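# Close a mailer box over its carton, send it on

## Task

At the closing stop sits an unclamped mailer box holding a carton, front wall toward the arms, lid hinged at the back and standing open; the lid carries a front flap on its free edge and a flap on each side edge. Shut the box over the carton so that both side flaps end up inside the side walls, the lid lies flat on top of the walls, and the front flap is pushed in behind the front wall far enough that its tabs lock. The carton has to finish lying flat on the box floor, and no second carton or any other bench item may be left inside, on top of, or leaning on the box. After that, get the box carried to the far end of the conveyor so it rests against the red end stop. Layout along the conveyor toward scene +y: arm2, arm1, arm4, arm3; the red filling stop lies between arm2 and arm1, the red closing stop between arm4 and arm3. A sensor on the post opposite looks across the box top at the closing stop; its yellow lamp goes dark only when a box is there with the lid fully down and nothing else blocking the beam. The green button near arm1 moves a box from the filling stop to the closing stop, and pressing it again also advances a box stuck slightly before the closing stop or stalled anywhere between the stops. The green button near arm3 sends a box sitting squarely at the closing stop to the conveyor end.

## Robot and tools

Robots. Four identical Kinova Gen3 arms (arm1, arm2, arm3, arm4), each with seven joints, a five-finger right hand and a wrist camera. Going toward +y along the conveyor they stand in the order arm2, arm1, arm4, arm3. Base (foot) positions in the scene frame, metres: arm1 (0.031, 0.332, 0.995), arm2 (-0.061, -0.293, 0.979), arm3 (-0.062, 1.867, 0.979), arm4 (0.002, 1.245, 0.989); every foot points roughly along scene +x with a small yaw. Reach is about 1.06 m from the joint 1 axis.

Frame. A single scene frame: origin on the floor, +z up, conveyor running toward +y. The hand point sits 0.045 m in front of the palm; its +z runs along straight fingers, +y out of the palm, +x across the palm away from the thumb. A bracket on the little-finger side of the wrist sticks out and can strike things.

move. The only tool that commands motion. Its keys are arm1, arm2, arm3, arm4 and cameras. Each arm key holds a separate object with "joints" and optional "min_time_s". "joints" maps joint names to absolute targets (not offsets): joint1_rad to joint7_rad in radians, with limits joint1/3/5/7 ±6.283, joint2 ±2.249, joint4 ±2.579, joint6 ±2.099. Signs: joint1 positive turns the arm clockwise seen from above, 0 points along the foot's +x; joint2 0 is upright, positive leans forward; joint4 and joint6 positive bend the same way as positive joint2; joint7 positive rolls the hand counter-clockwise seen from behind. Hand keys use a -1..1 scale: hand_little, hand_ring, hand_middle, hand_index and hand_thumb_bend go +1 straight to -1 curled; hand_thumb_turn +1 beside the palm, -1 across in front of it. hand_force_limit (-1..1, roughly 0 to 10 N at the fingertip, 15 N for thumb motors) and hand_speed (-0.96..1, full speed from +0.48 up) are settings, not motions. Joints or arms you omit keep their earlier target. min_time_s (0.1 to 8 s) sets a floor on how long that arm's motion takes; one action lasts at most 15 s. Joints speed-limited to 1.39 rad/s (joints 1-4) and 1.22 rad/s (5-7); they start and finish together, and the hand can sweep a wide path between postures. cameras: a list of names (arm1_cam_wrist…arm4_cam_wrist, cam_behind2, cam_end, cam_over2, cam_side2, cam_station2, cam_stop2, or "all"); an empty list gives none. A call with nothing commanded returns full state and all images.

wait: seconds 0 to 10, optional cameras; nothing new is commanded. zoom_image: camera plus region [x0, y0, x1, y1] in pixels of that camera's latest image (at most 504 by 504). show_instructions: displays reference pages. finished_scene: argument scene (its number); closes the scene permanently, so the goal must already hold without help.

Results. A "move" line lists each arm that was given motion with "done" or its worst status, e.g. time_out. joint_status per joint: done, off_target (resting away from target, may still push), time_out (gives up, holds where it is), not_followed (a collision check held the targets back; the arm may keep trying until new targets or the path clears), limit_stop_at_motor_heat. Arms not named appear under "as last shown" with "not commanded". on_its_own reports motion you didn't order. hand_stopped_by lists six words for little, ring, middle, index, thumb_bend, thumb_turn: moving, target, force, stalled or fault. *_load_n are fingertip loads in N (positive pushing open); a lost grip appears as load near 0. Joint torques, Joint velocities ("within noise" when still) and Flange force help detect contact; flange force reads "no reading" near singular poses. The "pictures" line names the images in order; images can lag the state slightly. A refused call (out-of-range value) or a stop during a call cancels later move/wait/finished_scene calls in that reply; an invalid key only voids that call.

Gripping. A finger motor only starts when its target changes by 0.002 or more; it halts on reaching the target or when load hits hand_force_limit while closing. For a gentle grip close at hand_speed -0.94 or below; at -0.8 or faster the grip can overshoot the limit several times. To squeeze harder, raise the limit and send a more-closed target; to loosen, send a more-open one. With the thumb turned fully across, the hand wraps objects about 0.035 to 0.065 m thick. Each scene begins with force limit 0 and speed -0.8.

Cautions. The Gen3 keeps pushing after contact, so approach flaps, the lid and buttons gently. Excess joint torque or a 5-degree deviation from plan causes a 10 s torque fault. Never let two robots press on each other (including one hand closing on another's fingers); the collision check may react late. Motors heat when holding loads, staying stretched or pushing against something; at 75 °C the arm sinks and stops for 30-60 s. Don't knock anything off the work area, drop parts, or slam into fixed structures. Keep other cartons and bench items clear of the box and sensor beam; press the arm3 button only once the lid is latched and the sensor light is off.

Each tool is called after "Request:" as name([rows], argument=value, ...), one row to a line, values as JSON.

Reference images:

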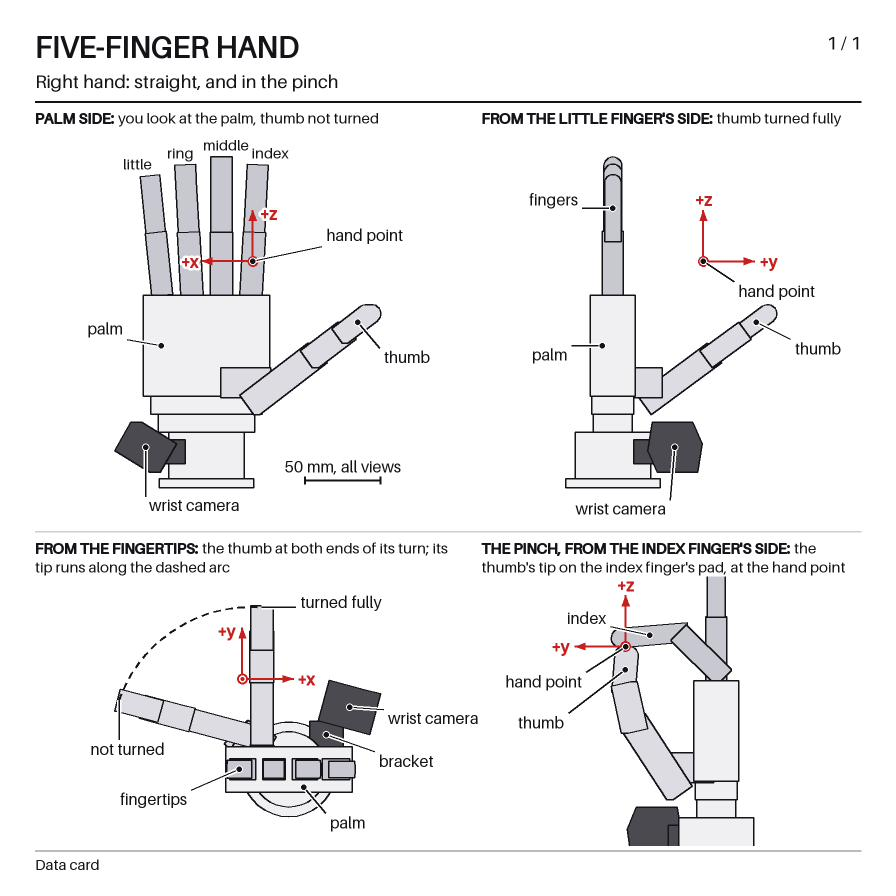

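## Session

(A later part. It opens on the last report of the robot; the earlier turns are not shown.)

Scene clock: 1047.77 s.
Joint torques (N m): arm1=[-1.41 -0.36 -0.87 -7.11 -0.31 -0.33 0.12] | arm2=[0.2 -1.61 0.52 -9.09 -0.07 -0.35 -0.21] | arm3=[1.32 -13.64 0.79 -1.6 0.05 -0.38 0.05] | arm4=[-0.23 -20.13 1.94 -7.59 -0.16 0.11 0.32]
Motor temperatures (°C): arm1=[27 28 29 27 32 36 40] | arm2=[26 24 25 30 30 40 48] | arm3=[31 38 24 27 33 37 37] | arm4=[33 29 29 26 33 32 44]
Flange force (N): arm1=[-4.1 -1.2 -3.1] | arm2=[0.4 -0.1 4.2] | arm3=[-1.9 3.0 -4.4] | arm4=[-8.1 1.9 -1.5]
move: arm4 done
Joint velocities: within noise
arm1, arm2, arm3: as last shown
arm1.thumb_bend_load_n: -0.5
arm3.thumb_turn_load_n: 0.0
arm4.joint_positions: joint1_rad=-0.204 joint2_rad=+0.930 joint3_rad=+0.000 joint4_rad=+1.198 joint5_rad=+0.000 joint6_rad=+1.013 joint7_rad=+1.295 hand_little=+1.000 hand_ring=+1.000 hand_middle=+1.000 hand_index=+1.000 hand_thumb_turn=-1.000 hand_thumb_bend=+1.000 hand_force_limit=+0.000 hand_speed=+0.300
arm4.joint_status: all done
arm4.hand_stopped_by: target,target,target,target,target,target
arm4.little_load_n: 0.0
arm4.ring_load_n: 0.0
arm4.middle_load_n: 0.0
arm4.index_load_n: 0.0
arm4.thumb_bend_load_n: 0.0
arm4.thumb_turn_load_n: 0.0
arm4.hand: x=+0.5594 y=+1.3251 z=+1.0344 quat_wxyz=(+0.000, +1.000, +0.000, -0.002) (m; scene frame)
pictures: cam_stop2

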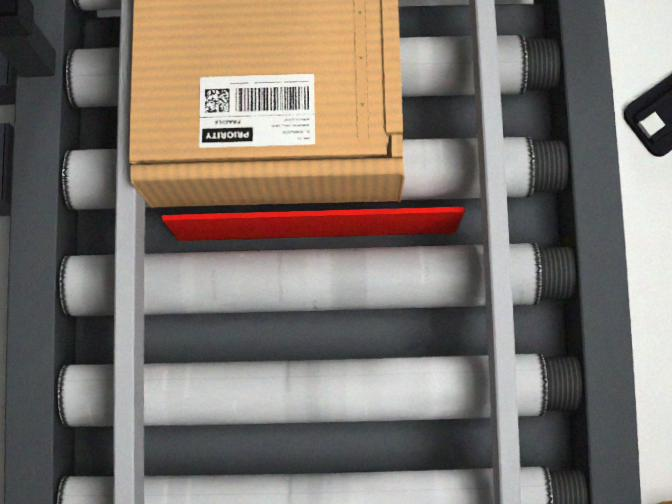

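Request:
move(arm4={"joints":{"joint1_rad":-0.2135,"joint2_rad":0.9331,"joint4_rad":1.192,"joint6_rad":1.0165,"joint7_rad":1.2853},"min_time_s":1}, cameras=["cam_stop2"])

Request:
zoom_image(camera="cam_stop2", region=[100, 130, 500, 280])

Scene clock: 1054.23 s.
Joint torques (N m): arm1=[-1.36 -0.31 -0.88 -7.17 -0.3 -0.3 0.12] | arm2=[0.24 -1.62 0.49 -9.09 -0.1 -0.36 -0.19] | arm3=[1.22 -13.75 0.83 -1.64 0.03 -0.33 0.06] | arm4=[-1.33 -20.16 0.97 -8.01 -0.72 -0.21 0.23]
Motor temperatures (°C): arm1=[27 28 29 27 32 36 40] | arm2=[26 24 25 30 30 40 48] | arm3=[31 38 24 26 33 37 37] | arm4=[33 29 29 26 33 32 44]
Flange force (N): arm1=[-4.0 -1.2 -2.7] | arm2=[0.4 -0.2 4.1] | arm3=[-1.5 3.0 -3.9] | arm4=[-8.7 4.2 -1.9]
move: arm4 done
Joint velocities: within noise
arm1, arm2, arm3: as last shown
arm1.thumb_bend_load_n: 0.0
arm1.thumb_turn_load_n: 0.5
arm2.little_load_n: -0.5
arm4.joint_positions: joint1_rad=-0.213 joint2_rad=+0.933 joint3_rad=+0.000 joint4_rad=+1.192 joint5_rad=+0.000 joint6_rad=+1.017 joint7_rad=+1.285 hand_little=+1.000 hand_ring=+1.000 hand_middle=+1.000 hand_index=+1.000 hand_thumb_turn=-1.000 hand_thumb_bend=+1.000 hand_force_limit=+0.000 hand_speed=+0.300
arm4.joint_status: all done
arm4.hand_stopped_by: target,target,target,target,target,target
arm4.little_load_n: 0.0
arm4.ring_load_n: 0.0
arm4.middle_load_n: 0.0
arm4.index_load_n: -0.5
arm4.thumb_bend_load_n: 0.0
arm4.thumb_turn_load_n: 0.0
arm4.hand: x=+0.5592 y=+1.3310 z=+1.0345 quat_wxyz=(+0.000, +1.000, +0.000, -0.002) (m; scene frame)
pictures: cam_stop2

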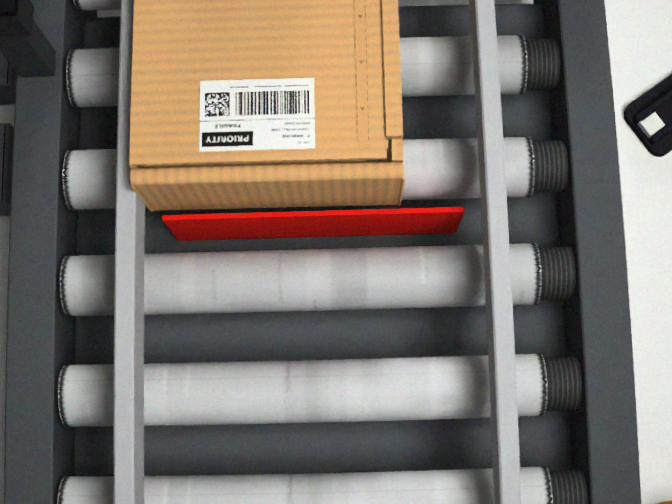

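Scaled by 1.260 from the camera's 672x504 image, which has a finer 960x720 frame.

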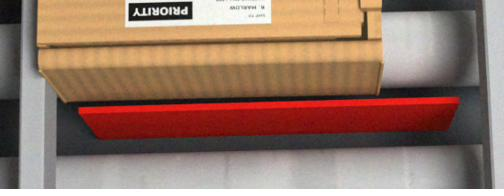

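Request:
move(arm4={"joints":{"joint1_rad":-0.2215,"joint2_rad":0.9355,"joint4_rad":1.1865,"joint6_rad":1.0196,"joint7_rad":1.2773},"min_time_s":1}, cameras=["cam_stop2"])

Request:
zoom_image(camera="cam_stop2", region=[100, 130, 500, 280])

Scene clock: 1060.20 s.
Joint torques (N m): arm1=[-1.42 -0.31 -0.89 -7.15 -0.33 -0.32 0.1] | arm2=[0.21 -1.57 0.48 -9.07 -0.1 -0.34 -0.21] | arm3=[1.23 -13.74 0.79 -1.65 0.01 -0.33 0.08] | arm4=[-1.29 -20.24 0.98 -8.05 -0.69 -0.21 0.25]
Motor temperatures (°C): arm1=[27 28 29 27 32 36 40] | arm2=[26 24 25 30 30 40 48] | arm3=[31 38 24 26 33 37 37] | arm4=[33 29 29 27 33 32 44]
Flange force (N): arm1=[-4.0 -1.4 -2.8] | arm2=[0.4 -0.3 4.1] | arm3=[-1.5 3.0 -4.0] | arm4=[-8.8 4.2 -1.8]
move: arm4 done
Joint velocities: within noise
arm1, arm2, arm3: as last shown
arm1.thumb_turn_load_n: 0.0
arm2.little_load_n: 0.0
arm3.ring_load_n: 0.5
arm3.thumb_bend_load_n: -0.5
arm4.joint_positions: joint1_rad=-0.221 joint2_rad=+0.936 joint3_rad=+0.000 joint4_rad=+1.187 joint5_rad=+0.000 joint6_rad=+1.020 joint7_rad=+1.277 hand_little=+1.000 hand_ring=+1.000 hand_middle=+1.000 hand_index=+1.000 hand_thumb_turn=-1.000 hand_thumb_bend=+1.000 hand_force_limit=+0.000 hand_speed=+0.300
arm4.joint_status: all done
arm4.hand_stopped_by: target,target,target,target,target,target
arm4.little_load_n: 0.0
arm4.ring_load_n: 0.0
arm4.middle_load_n: 0.0
arm4.index_load_n: -0.5
arm4.thumb_bend_load_n: 0.0
arm4.thumb_turn_load_n: 0.0
arm4.hand: x=+0.5591 y=+1.3361 z=+1.0345 quat_wxyz=(+0.000, +1.000, +0.000, -0.002) (m; scene frame)
pictures: cam_stop2

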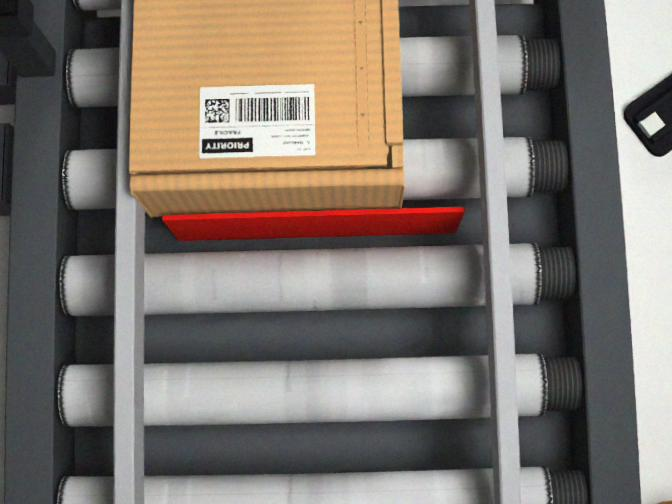

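Scaled by 1.260 from the camera's 672x504 image, which has a finer 960x720 frame.

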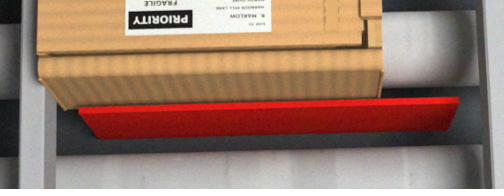

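Request:
move(arm4={"joints":{"joint1_rad":-0.2275,"joint2_rad":0.9373,"joint4_rad":1.1824,"joint6_rad":1.0219,"joint7_rad":1.2713},"min_time_s":1}, cameras=["cam_stop2"])

Request:
zoom_image(camera="cam_stop2", region=[100, 130, 500, 280])

Scene clock: 1065.83 s.
Joint torques (N m): arm1=[-1.42 -0.32 -0.87 -7.08 -0.32 -0.32 0.11] | arm2=[0.24 -1.61 0.48 -9.12 -0.06 -0.36 -0.21] | arm3=[1.28 -13.7 0.83 -1.66 0.04 -0.36 0.04] | arm4=[-6 -19.93 -3.18 -8.18 -3.01 -0.5 0.09]
Motor temperatures (°C): arm1=[27 28 29 27 32 36 40] | arm2=[26 24 25 30 30 40 48] | arm3=[31 38 24 26 33 37 37] | arm4=[33 29 29 27 33 32 44]
Flange force (N): arm1=[-4.0 -1.2 -3.1] | arm2=[0.5 -0.2 4.2] | arm3=[-1.6 3.1 -4.1] | arm4=[-7.0 12.1 -2.8]
move: arm4 done
Joint velocities: within noise
arm1, arm2, arm3: as last shown
arm3.thumb_bend_load_n: 0.0
arm4.joint_positions: joint1_rad=-0.228 joint2_rad=+0.937 joint3_rad=+0.000 joint4_rad=+1.182 joint5_rad=+0.000 joint6_rad=+1.022 joint7_rad=+1.271 hand_little=+1.000 hand_ring=+1.000 hand_middle=+1.000 hand_index=+1.000 hand_thumb_turn=-1.000 hand_thumb_bend=+1.000 hand_force_limit=+0.000 hand_speed=+0.300
arm4.joint_status: all done
arm4.hand_stopped_by: target,target,target,target,target,target
arm4.little_load_n: 0.0
arm4.ring_load_n: 0.0
arm4.middle_load_n: -0.5
arm4.index_load_n: -1.5
arm4.thumb_bend_load_n: 0.0
arm4.thumb_turn_load_n: 0.0
arm4.hand: x=+0.5589 y=+1.3398 z=+1.0345 quat_wxyz=(+0.000, +1.000, +0.000, -0.002) (m; scene frame)
pictures: cam_stop2

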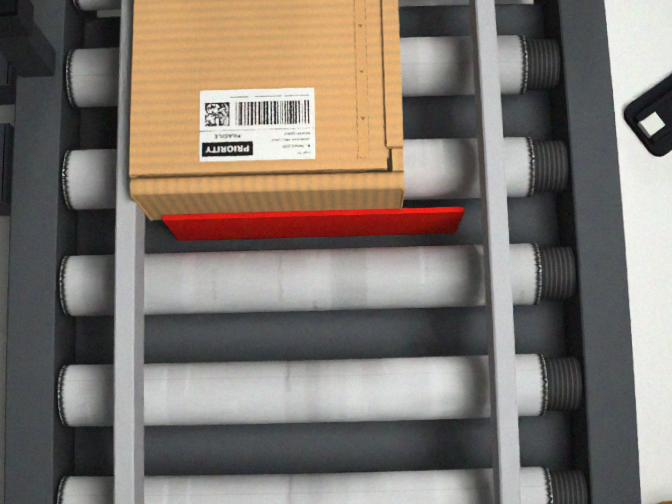

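Scaled by 1.260 from the camera's 672x504 image, which has a finer 960x720 frame.

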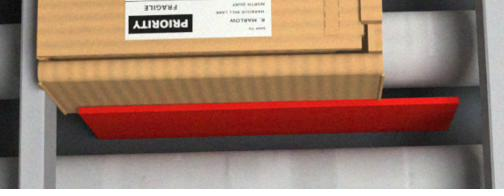

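Request:
move(arm4={"joints":{"joint1_rad":-0.1459,"joint2_rad":0.9152,"joint4_rad":1.2331,"joint6_rad":0.9933,"joint7_rad":1.3529},"min_time_s":1})

Request:
move(arm4={"joints":{"joint1_rad":-0.113,"joint2_rad":0.7442,"joint4_rad":1.0174,"joint6_rad":1.38,"joint7_rad":1.3858}}, cameras=["cam_stop2","cam_end","cam_side2","arm3_cam_wrist","cam_over2"])

Request:
zoom_image(camera="cam_end", region=[380, 180, 620, 420])

Scene clock: 1072.03 s.
Joint torques (N m): arm1=[-1.42 -0.33 -0.88 -7.13 -0.33 -0.31 0.13] | arm2=[0.18 -1.61 0.53 -9.08 -0.08 -0.34 -0.2] | arm3=[1.32 -13.71 0.82 -1.66 0.04 -0.36 0.07] | arm4=[-0.26 -19.89 1.93 -7.5 -0.15 0.11 0.32]
Motor temperatures (°C): arm1=[27 28 29 27 32 36 40] | arm2=[26 24 25 30 30 40 48] | arm3=[31 38 24 26 33 37 37] | arm4=[33 29 29 27 33 32 44]
Flange force (N): arm1=[-4.0 -1.2 -2.9] | arm2=[0.4 0.0 4.1] | arm3=[-1.7 3.2 -4.1] | arm4=[-7.9 1.5 -1.6]
move: arm4 done
Joint velocities: within noise
arm1, arm2, arm3: as last shown
arm2.middle_load_n: 0.5
arm3.ring_load_n: 0.0
arm3.index_load_n: 0.5
arm4.joint_positions: joint1_rad=-0.146 joint2_rad=+0.915 joint3_rad=+0.000 joint4_rad=+1.233 joint5_rad=+0.000 joint6_rad=+0.993 joint7_rad=+1.353 hand_little=+1.000 hand_ring=+1.000 hand_middle=+1.000 hand_index=+1.000 hand_thumb_turn=-1.000 hand_thumb_bend=+1.000 hand_force_limit=+0.000 hand_speed=+0.300
arm4.joint_status: all done
arm4.hand_stopped_by: target,target,target,target,target,target
arm4.little_load_n: 0.0
arm4.ring_load_n: 0.0
arm4.middle_load_n: 0.0
arm4.index_load_n: 0.0
arm4.thumb_bend_load_n: 0.0
arm4.thumb_turn_load_n: 0.0
arm4.hand: x=+0.5595 y=+1.2892 z=+1.0343 quat_wxyz=(+0.000, +1.000, +0.000, -0.002) (m; scene frame)
pictures: none

Scene clock: 1073.30 s.
Joint torques (N m): arm1=[-1.39 -0.31 -0.88 -7.13 -0.31 -0.33 0.08] | arm2=[0.24 -1.57 0.48 -9.04 -0.09 -0.34 -0.19] | arm3=[1.28 -13.76 0.83 -1.64 0 -0.35 0.07] | arm4=[-0.24 -18.93 1.85 -8.73 -0.17 0.11 0.32]
Motor temperatures (°C): arm1=[27 28 29 27 32 36 40] | arm2=[26 24 25 30 30 40 48] | arm3=[31 38 24 26 33 37 37] | arm4=[33 29 29 27 33 32 44]
Flange force (N): arm1=[-4.0 -1.4 -2.9] | arm2=[0.4 -0.2 4.0] | arm3=[-1.7 3.1 -3.9] | arm4=[-9.8 1.2 1.5]
move: arm4 done
Joint velocities: within noise
arm1.joint_positions: joint1_rad=+0.683 joint2_rad=-0.494 joint3_rad=-0.032 joint4_rad=+1.553 joint5_rad=-0.076 joint6_rad=+2.041 joint7_rad=-1.728 hand_little=+1.000 hand_ring=+1.000 hand_middle=+1.000 hand_index=+1.000 hand_thumb_turn=+1.000 hand_thumb_bend=+1.000 hand_force_limit=+0.000 hand_speed=-0.800
arm1.joint_status: not commanded
arm1.hand_stopped_by: target,target,target,target,target,target
arm1.little_load_n: 0.0
arm1.ring_load_n: 0.5
arm1.middle_load_n: 0.0
arm1.index_load_n: 0.0
arm1.thumb_bend_load_n: 0.0
arm1.thumb_turn_load_n: 0.0
arm1.hand: x=+0.1701 y=+0.3083 z=+1.4863 quat_wxyz=(-0.021, -0.348, -0.937, -0.020) (m; scene frame)
arm2.joint_positions: joint1_rad=-0.434 joint2_rad=-0.363 joint3_rad=-0.120 joint4_rad=+1.537 joint5_rad=-0.061 joint6_rad=+1.933 joint7_rad=-2.051 hand_little=+1.000 hand_ring=+1.000 hand_middle=+1.000 hand_index=+1.000 hand_thumb_turn=+1.000 hand_thumb_bend=+1.000 hand_force_limit=+0.000 hand_speed=-0.800
arm2.joint_status: not commanded
arm2.hand_stopped_by: target,target,target,target,target,target
arm2.little_load_n: 0.0
arm2.ring_load_n: 0.0
arm2.middle_load_n: 0.0
arm2.index_load_n: 0.0
arm2.thumb_bend_load_n: 0.0
arm2.thumb_turn_load_n: 0.0
arm2.hand: x=+0.1101 y=-0.1672 z=+1.4577 quat_wxyz=(-0.007, -0.007, -1.000, -0.013) (m; scene frame)
arm3: as last shown
arm3.index_load_n: 0.0
arm4.joint_positions: joint1_rad=-0.113 joint2_rad=+0.744 joint3_rad=+0.000 joint4_rad=+1.017 joint5_rad=+0.000 joint6_rad=+1.380 joint7_rad=+1.386 hand_little=+1.000 hand_ring=+1.000 hand_middle=+1.000 hand_index=+1.000 hand_thumb_turn=-1.000 hand_thumb_bend=+1.000 hand_force_limit=+0.000 hand_speed=+0.300
arm4.joint_status: all done
arm4.hand_stopped_by: target,target,target,target,target,target
arm4.little_load_n: 0.0
arm4.ring_load_n: 0.0
arm4.middle_load_n: 0.0
arm4.index_load_n: 0.0
arm4.thumb_bend_load_n: 0.0
arm4.thumb_turn_load_n: 0.0
arm4.hand: x=+0.5602 y=+1.2692 z=+1.1994 quat_wxyz=(+0.000, +1.000, +0.000, -0.002) (m; scene frame)
pictures: arm3_cam_wrist, cam_end, cam_over2, cam_side2, cam_stop2
camera_calibration:
arm3_cam_wrist: T_world_to_cam=[[-0.96505, -0.260292, -0.0304256, 0.69183], [-0.240576, 0.833889, 0.496742, -2.24009], [-0.103927, 0.486701, -0.867365, -0.126183], [0, 0, 0, 1]] pos_world=[0.115625, 2.10947, 1.02435]

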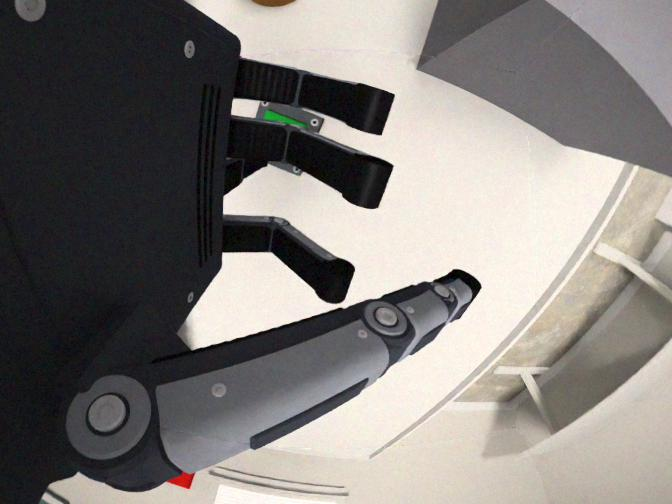

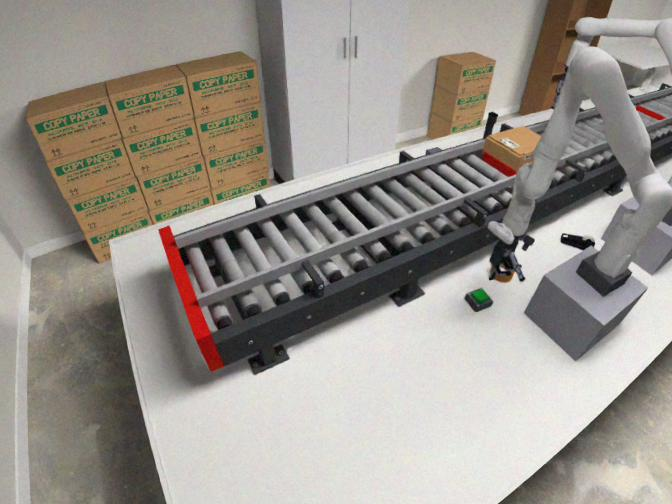

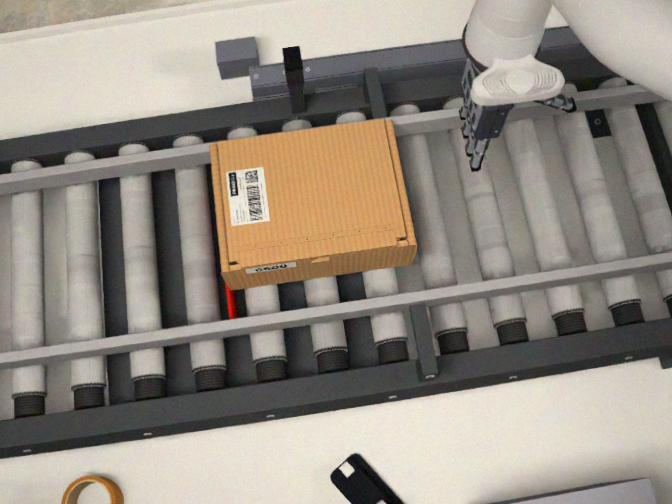

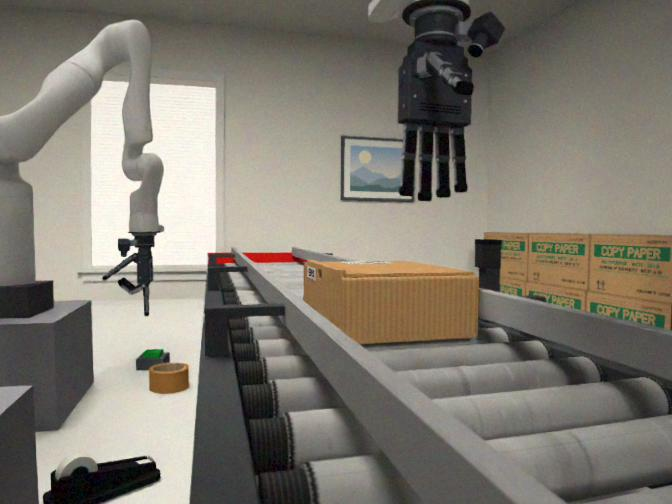

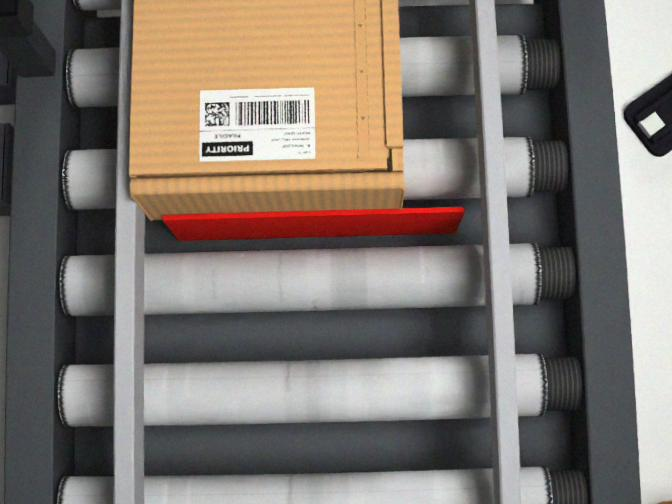

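Scaled by 2.100 from the camera's 672x504 image, which has a finer 960x720 frame.

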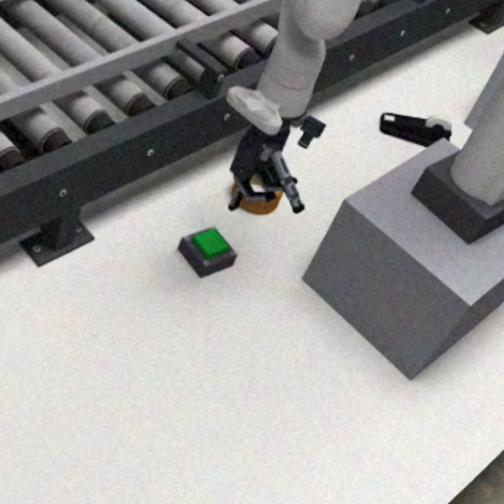

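Request:
zoom_image(camera="arm3_cam_wrist", region=[180, 60, 420, 240])

Request:
zoom_image(camera="cam_side2", region=[80, 220, 240, 420])

Scaled by 2.100 from the camera's 672x504 image, which has a finer 960x720 frame.

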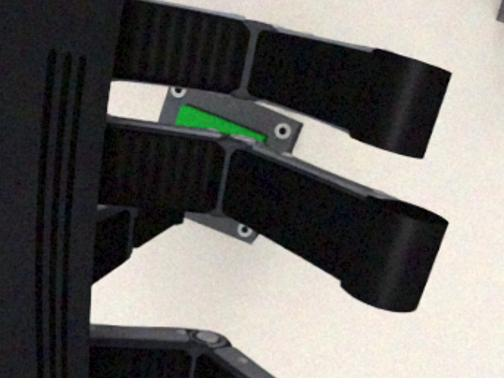

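Scaled by 2.520 from the camera's 672x504 image, which has a finer 960x720 frame.

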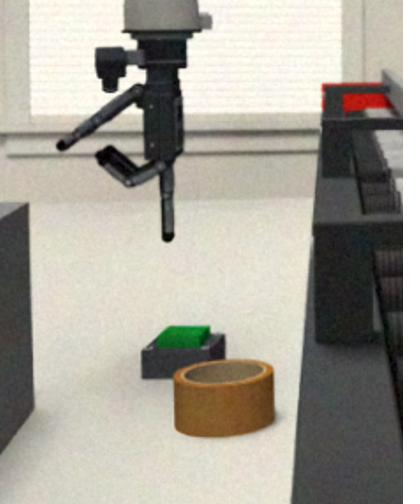

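Request:
move(arm3={"joints":{"joint1_rad":-0.9689,"joint2_rad":0.9686,"joint4_rad":2.1429,"joint6_rad":0.0301,"joint7_rad":-0.8849}}, cameras=["cam_end","cam_side2","arm3_cam_wrist"])

Request:
zoom_image(camera="cam_end", region=[420, 200, 580, 340])

Request:
zoom_image(camera="cam_side2", region=[80, 220, 240, 420])

Scene clock: 1106.57 s.
Joint torques (N m): arm1=[-1.37 -0.37 -0.86 -7.12 -0.33 -0.32 0.06] | arm2=[0.23 -1.59 0.51 -9.08 -0.09 -0.36 -0.23] | arm3=[1.22 -14.69 0.83 -0.58 0.01 -0.35 0.03] | arm4=[-0.22 -18.95 1.86 -8.74 -0.17 0.09 0.3]
Motor temperatures (°C): arm1=[27 28 29 27 32 36 40] | arm2=[26 24 25 30 30 40 48] | arm3=[31 37 24 26 33 36 37] | arm4=[33 30 29 27 33 32 43]
Flange force (N): arm1=[-4.1 -1.4 -3.0] | arm2=[0.4 -0.2 4.1] | arm3=[-2.0 2.3 -4.1] | arm4=[-9.8 1.2 1.5]
move: arm3 done
Joint velocities: within noise
arm1, arm2, arm4: as last shown
arm1.ring_load_n: 0.0
arm1.thumb_turn_load_n: -0.5
arm3.joint_positions: joint1_rad=-0.969 joint2_rad=+0.969 joint3_rad=+0.000 joint4_rad=+2.143 joint5_rad=+0.000 joint6_rad=+0.030 joint7_rad=-0.885 hand_little=-0.700 hand_ring=-0.700 hand_middle=+1.000 hand_index=-0.700 hand_thumb_turn=-1.000 hand_thumb_bend=+1.000 hand_force_limit=+0.000 hand_speed=+0.300
arm3.joint_status: all done
arm3.hand_stopped_by: target,target,target,target,target,target
arm3.little_load_n: 0.0
arm3.ring_load_n: 0.0
arm3.middle_load_n: 0.0
arm3.index_load_n: 0.0
arm3.thumb_bend_load_n: 0.0
arm3.thumb_turn_load_n: 0.0
arm3.hand: x=+0.1237 y=+2.1577 z=+0.8676 quat_wxyz=(-0.003, +0.707, -0.707, +0.005) (m; scene frame)
arm4.middle_load_n: 0.5
pictures: arm3_cam_wrist, cam_end, cam_side2
camera_calibration:
arm3_cam_wrist: T_world_to_cam=[[-0.965024, -0.260382, -0.030509, 0.705973], [-0.240686, 0.833816, 0.496811, -2.19714], [-0.103921, 0.486777, -0.867323, -0.171622], [0, 0, 0, 1]] pos_world=[0.134625, 2.09937, 0.964249]

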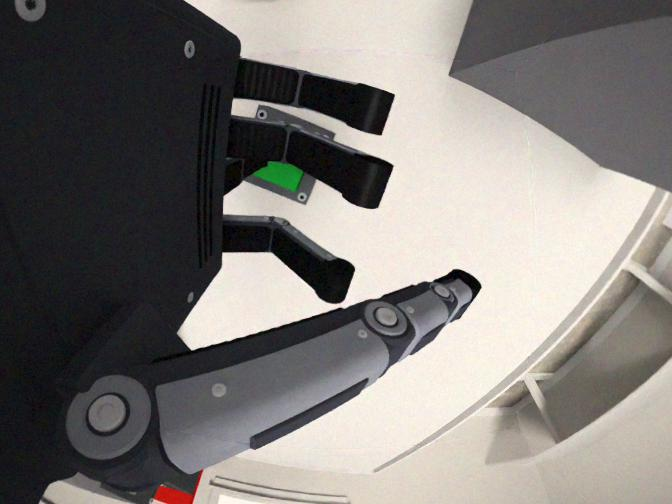

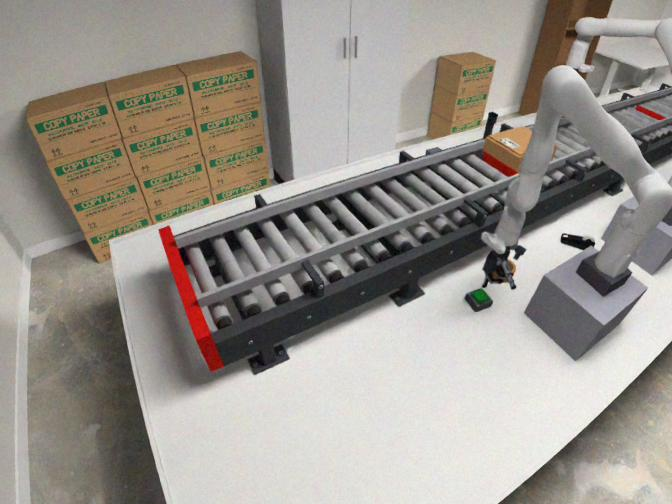

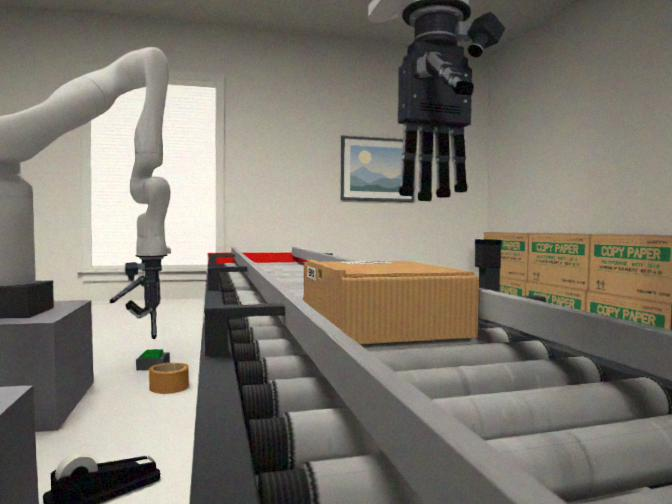

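Scaled by 3.150 from the camera's 672x504 image, which has a finer 960x720 frame.

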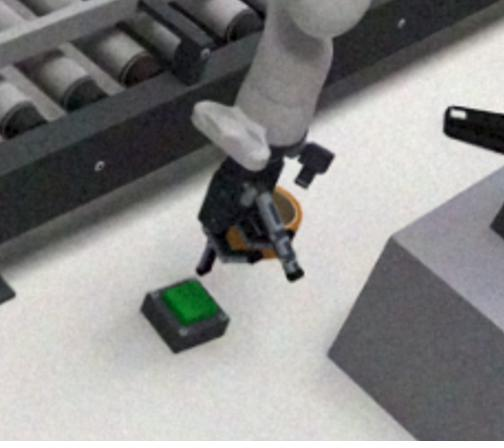

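Scaled by 2.520 from the camera's 672x504 image, which has a finer 960x720 frame.

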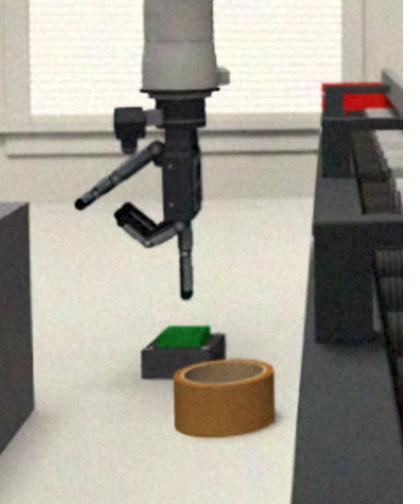

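Request:
move(arm3={"joints":{"joint2_rad":1.0697,"joint4_rad":2.1117,"joint6_rad":-0.0398},"min_time_s":1.5}, cameras=["cam_end","cam_side2"])

Request:
zoom_image(camera="cam_end", region=[440, 240, 540, 340])

Request:
zoom_image(camera="cam_side2", region=[100, 270, 220, 390])

Scene clock: 1121.37 s.
Joint torques (N m): arm1=[-1.37 -0.3 -0.88 -7.14 -0.33 -0.32 0.1] | arm2=[0.27 -1.6 0.53 -9.08 -0.08 -0.33 -0.19] | arm3=[1.25 -14.52 0.8 -0.17 0.03 -0.43 0.09] | arm4=[-0.23 -18.93 1.83 -8.78 -0.18 0.1 0.3]
Motor temperatures (°C): arm1=[27 28 29 27 32 36 40] | arm2=[26 24 25 30 30 40 48] | arm3=[31 37 24 26 33 36 37] | arm4=[33 30 29 27 33 32 43]
Flange force (N): arm1=[-4.0 -1.4 -2.8] | arm2=[0.5 0.0 4.2] | arm3=[-2.2 2.3 -6.0] | arm4=[-10.0 1.3 1.5]
move: arm3 done
Joint velocities: within noise
arm1, arm2, arm4: as last shown
arm1.thumb_turn_load_n: 0.0
arm3.joint_positions: joint1_rad=-0.969 joint2_rad=+1.070 joint3_rad=+0.000 joint4_rad=+2.112 joint5_rad=+0.000 joint6_rad=-0.040 joint7_rad=-0.885 hand_little=-0.700 hand_ring=-0.700 hand_middle=+1.000 hand_index=-0.700 hand_thumb_turn=-1.000 hand_thumb_bend=+1.000 hand_force_limit=+0.000 hand_speed=+0.300
arm3.joint_status: all done
arm3.hand_stopped_by: target,target,target,target,target,target
arm3.little_load_n: 0.0
arm3.ring_load_n: 0.0
arm3.middle_load_n: 0.0
arm3.index_load_n: 0.5
arm3.thumb_bend_load_n: 0.0
arm3.thumb_turn_load_n: 0.0
arm3.hand: x=+0.1243 y=+2.1579 z=+0.8315 quat_wxyz=(-0.003, +0.707, -0.707, +0.005) (m; scene frame)
arm4.middle_load_n: 0.0
pictures: cam_end, cam_side2

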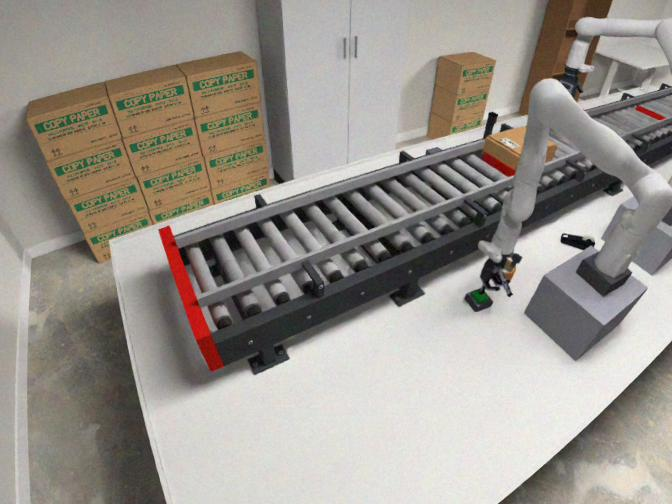

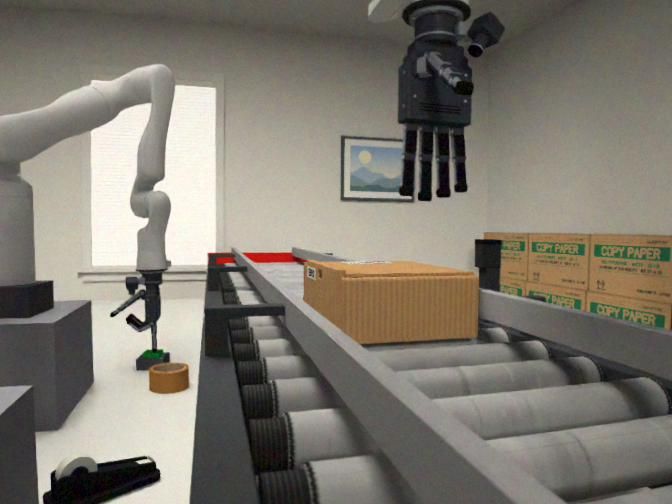

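Scaled by 5.040 from the camera's 672x504 image, which has a finer 960x720 frame.

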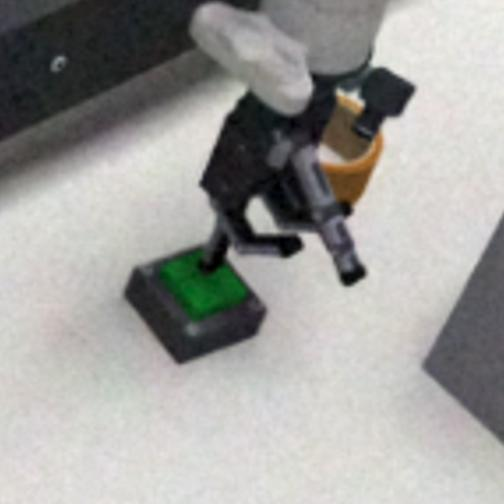

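Scaled by 4.200 from the camera's 672x504 image, which has a finer 960x720 frame.

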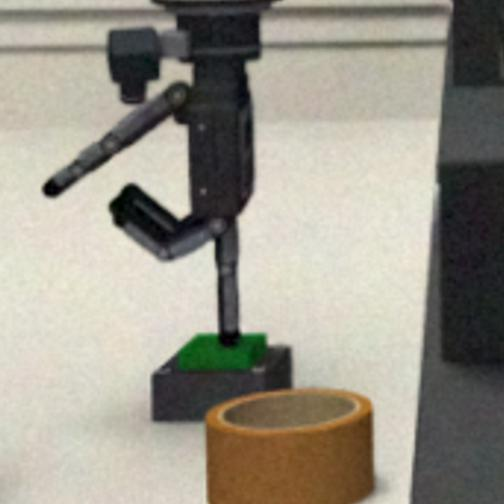

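Request:
move(arm3={"joints":{"joint2_rad":1.0865,"joint4_rad":2.1064,"joint6_rad":-0.0513},"min_time_s":1}, cameras=["cam_end","cam_side2","cam_stop2"])

Scene clock: 1125.47 s.
Joint torques (N m): arm1=[-1.39 -0.34 -0.85 -7.14 -0.33 -0.32 0.08] | arm2=[0.27 -1.59 0.54 -9.09 -0.07 -0.35 -0.21] | arm3=[1.53 -13.74 1.3 0.61 0.02 -0.05 0.03] | arm4=[-0.21 -18.94 1.88 -8.77 -0.17 0.08 0.3]
Motor temperatures (°C): arm1=[27 28 29 26 32 36 40] | arm2=[26 24 25 30 30 40 48] | arm3=[31 37 24 26 33 36 37] | arm4=[33 30 29 27 33 32 43]
Flange force (N): arm1=[-4.0 -1.3 -2.9] | arm2=[0.5 -0.1 4.2] | arm3=[-3.4 2.1 -7.0] | arm4=[-10.0 1.2 1.5]
move: arm3 done
Joint velocities: within noise
arm1, arm2, arm4: as last shown
arm2.ring_load_n: 0.5
arm3.joint_positions: joint1_rad=-0.969 joint2_rad=+1.087 joint3_rad=+0.000 joint4_rad=+2.106 joint5_rad=+0.000 joint6_rad=-0.051 joint7_rad=-0.885 hand_little=-0.700 hand_ring=-0.700 hand_middle=+1.000 hand_index=-0.700 hand_thumb_turn=-1.000 hand_thumb_bend=+1.000 hand_force_limit=+0.000 hand_speed=+0.300
arm3.joint_status: all done
arm3.hand_stopped_by: target,target,target,target,target,target
arm3.little_load_n: 0.0
arm3.ring_load_n: 0.0
arm3.middle_load_n: -0.5
arm3.index_load_n: 0.0
arm3.thumb_bend_load_n: 0.0
arm3.thumb_turn_load_n: 0.0
arm3.hand: x=+0.1242 y=+2.1576 z=+0.8254 quat_wxyz=(-0.003, +0.707, -0.707, +0.005) (m; scene frame)
pictures: cam_end, cam_side2, cam_stop2

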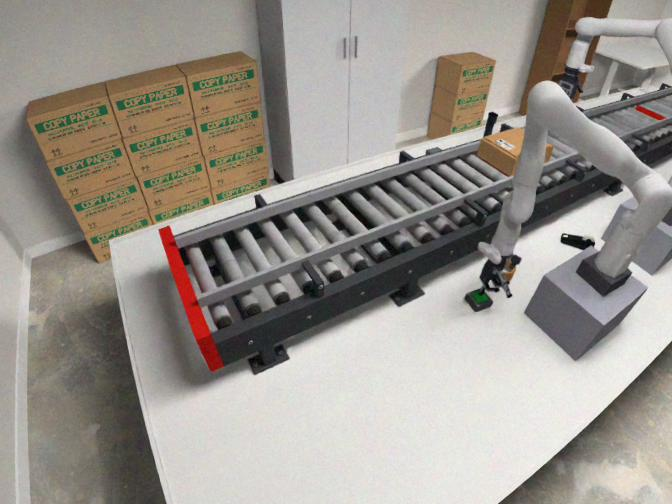

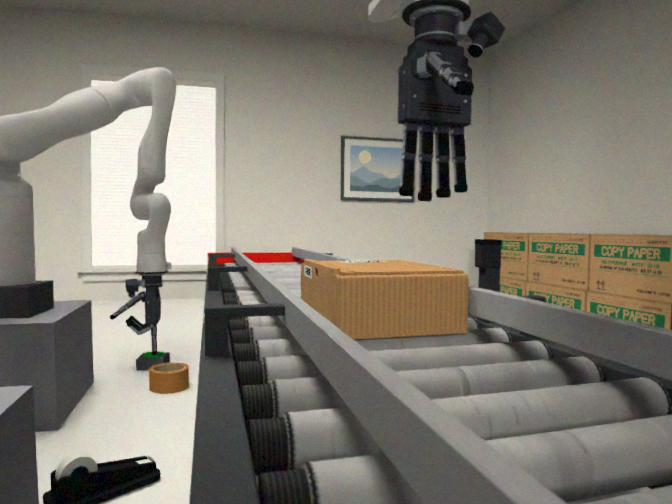

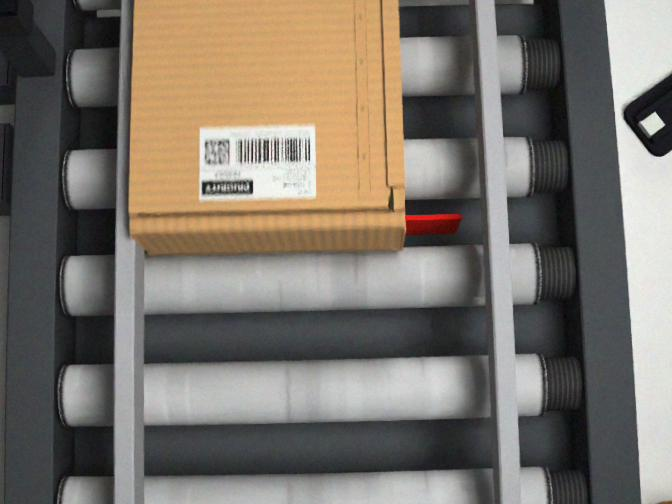

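Pressed; the box is moving. Lift arm3 and wait.

Request:
move(arm3={"joints":{"joint2_rad":0.9686,"joint4_rad":2.1429,"joint6_rad":0.0301},"min_time_s":1.5})

Request:
wait(seconds=5, cameras=["cam_end"])

Request:
zoom_image(camera="cam_end", region=[140, 130, 400, 380])

Scene clock: 1130.50 s.
Joint torques (N m): arm1=[-1.4 -0.35 -0.87 -7.14 -0.33 -0.33 0.1] | arm2=[0.26 -1.59 0.49 -9.11 -0.06 -0.36 -0.22] | arm3=[1.26 -14.7 0.89 -0.49 0.03 -0.38 0.01] | arm4=[-0.21 -18.94 1.87 -8.75 -0.17 0.11 0.32]
Motor temperatures (°C): arm1=[27 28 29 26 32 36 40] | arm2=[26 24 25 30 30 40 48] | arm3=[31 37 24 26 33 36 37] | arm4=[33 30 29 27 33 32 43]
Flange force (N): arm1=[-4.0 -1.3 -2.9] | arm2=[0.5 -0.2 4.2] | arm3=[-2.3 2.1 -4.1] | arm4=[-9.9 1.2 1.5]
move: arm3 done
Joint velocities: within noise
arm1, arm2, arm4: as last shown
arm2.ring_load_n: 0.0
arm2.index_load_n: 0.5
arm3.joint_positions: joint1_rad=-0.969 joint2_rad=+0.969 joint3_rad=+0.000 joint4_rad=+2.143 joint5_rad=+0.000 joint6_rad=+0.030 joint7_rad=-0.885 hand_little=-0.700 hand_ring=-0.700 hand_middle=+1.000 hand_index=-0.700 hand_thumb_turn=-1.000 hand_thumb_bend=+1.000 hand_force_limit=+0.000 hand_speed=+0.300
arm3.joint_status: all done
arm3.hand_stopped_by: target,target,target,target,target,target
arm3.little_load_n: 0.0
arm3.ring_load_n: 0.0
arm3.middle_load_n: 0.0
arm3.index_load_n: 0.0
arm3.thumb_bend_load_n: 0.0
arm3.thumb_turn_load_n: 0.0
arm3.hand: x=+0.1237 y=+2.1577 z=+0.8676 quat_wxyz=(-0.003, +0.707, -0.707, +0.005) (m; scene frame)
pictures: none

Scene clock: 1135.50 s.
Joint torques (N m): arm1=[-1.37 -0.32 -0.89 -7.14 -0.33 -0.32 0.09] | arm2=[0.25 -1.59 0.52 -9.07 -0.08 -0.33 -0.22] | arm3=[1.28 -14.73 0.92 -0.49 0.06 -0.34 0.04] | arm4=[-0.24 -18.95 1.82 -8.77 -0.17 0.09 0.3]
Motor temperatures (°C): arm1=[27 28 29 26 32 36 40] | arm2=[26 24 25 30 30 40 48] | arm3=[31 37 24 26 33 36 37] | arm4=[33 30 29 27 33 32 43]
Flange force (N): arm1=[-4.0 -1.4 -2.9] | arm2=[0.4 -0.2 4.2] | arm3=[-2.3 2.3 -4.0] | arm4=[-9.9 1.3 1.5]
Joint velocities: within noise
arm1.joint_positions: joint1_rad=+0.683 joint2_rad=-0.494 joint3_rad=-0.032 joint4_rad=+1.553 joint5_rad=-0.076 joint6_rad=+2.041 joint7_rad=-1.728 hand_little=+1.000 hand_ring=+1.000 hand_middle=+1.000 hand_index=+1.000 hand_thumb_turn=+1.000 hand_thumb_bend=+1.000 hand_force_limit=+0.000 hand_speed=-0.800
arm1.joint_status: not commanded
arm1.hand_stopped_by: target,target,target,target,target,target
arm1.little_load_n: 0.0
arm1.ring_load_n: 0.0
arm1.middle_load_n: 0.0
arm1.index_load_n: 0.0
arm1.thumb_bend_load_n: 0.0
arm1.thumb_turn_load_n: 0.0
arm1.hand: x=+0.1701 y=+0.3083 z=+1.4863 quat_wxyz=(-0.021, -0.348, -0.937, -0.020) (m; scene frame)
arm2.joint_positions: joint1_rad=-0.434 joint2_rad=-0.363 joint3_rad=-0.120 joint4_rad=+1.537 joint5_rad=-0.061 joint6_rad=+1.933 joint7_rad=-2.051 hand_little=+1.000 hand_ring=+1.000 hand_middle=+1.000 hand_index=+1.000 hand_thumb_turn=+1.000 hand_thumb_bend=+1.000 hand_force_limit=+0.000 hand_speed=-0.800
arm2.joint_status: not commanded
arm2.hand_stopped_by: target,target,target,target,target,target
arm2.little_load_n: 0.0
arm2.ring_load_n: 0.0
arm2.middle_load_n: 0.0
arm2.index_load_n: 0.0
arm2.thumb_bend_load_n: 0.0
arm2.thumb_turn_load_n: 0.0
arm2.hand: x=+0.1101 y=-0.1672 z=+1.4577 quat_wxyz=(-0.007, -0.007, -1.000, -0.013) (m; scene frame)
arm3.joint_positions: joint1_rad=-0.969 joint2_rad=+0.969 joint3_rad=+0.000 joint4_rad=+2.143 joint5_rad=+0.000 joint6_rad=+0.030 joint7_rad=-0.885 hand_little=-0.700 hand_ring=-0.700 hand_middle=+1.000 hand_index=-0.700 hand_thumb_turn=-1.000 hand_thumb_bend=+1.000 hand_force_limit=+0.000 hand_speed=+0.300
arm3.joint_status: all done
arm3.hand_stopped_by: target,target,target,target,target,target
arm3.little_load_n: 0.5
arm3.ring_load_n: 0.0
arm3.middle_load_n: 0.0
arm3.index_load_n: 0.0
arm3.thumb_bend_load_n: 0.0
arm3.thumb_turn_load_n: 0.5
arm3.hand: x=+0.1237 y=+2.1577 z=+0.8676 quat_wxyz=(-0.003, +0.707, -0.707, +0.005) (m; scene frame)
arm4.joint_positions: joint1_rad=-0.113 joint2_rad=+0.744 joint3_rad=+0.000 joint4_rad=+1.017 joint5_rad=+0.000 joint6_rad=+1.380 joint7_rad=+1.386 hand_little=+1.000 hand_ring=+1.000 hand_middle=+1.000 hand_index=+1.000 hand_thumb_turn=-1.000 hand_thumb_bend=+1.000 hand_force_limit=+0.000 hand_speed=+0.300
arm4.joint_status: not commanded
arm4.hand_stopped_by: target,target,target,target,target,target
arm4.little_load_n: 0.0
arm4.ring_load_n: 0.0
arm4.middle_load_n: 0.0
arm4.index_load_n: 0.0
arm4.thumb_bend_load_n: 0.0
arm4.thumb_turn_load_n: 0.0
arm4.hand: x=+0.5602 y=+1.2692 z=+1.1994 quat_wxyz=(+0.000, +1.000, +0.000, -0.002) (m; scene frame)
wait: 5.00 s; at rest by 0.27 s
pictures: cam_end

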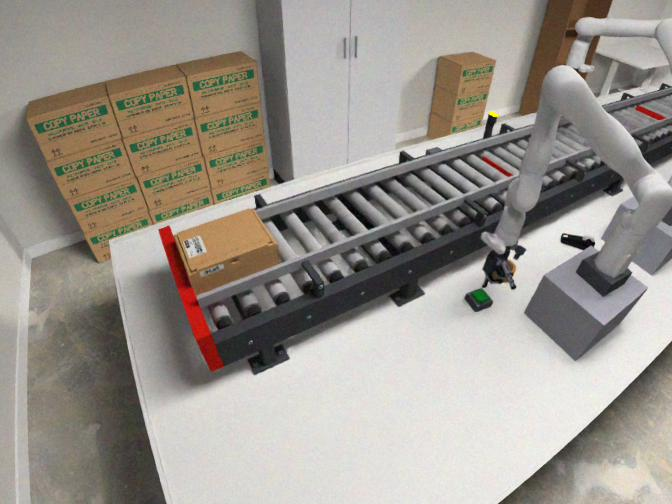

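Scaled by 1.938 from the camera's 672x504 image, which has a finer 960x720 frame.

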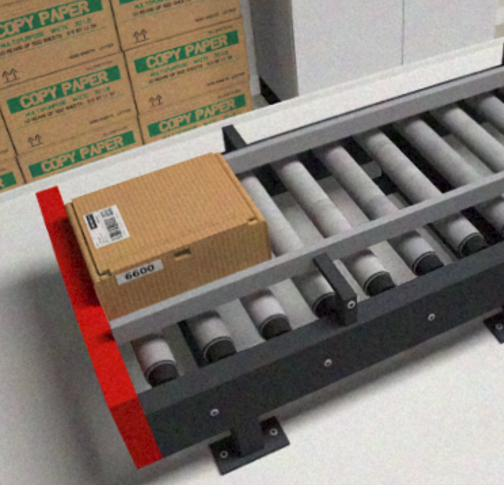

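Request:
finished_scene(scene=1)

The scene is finished: the task was done.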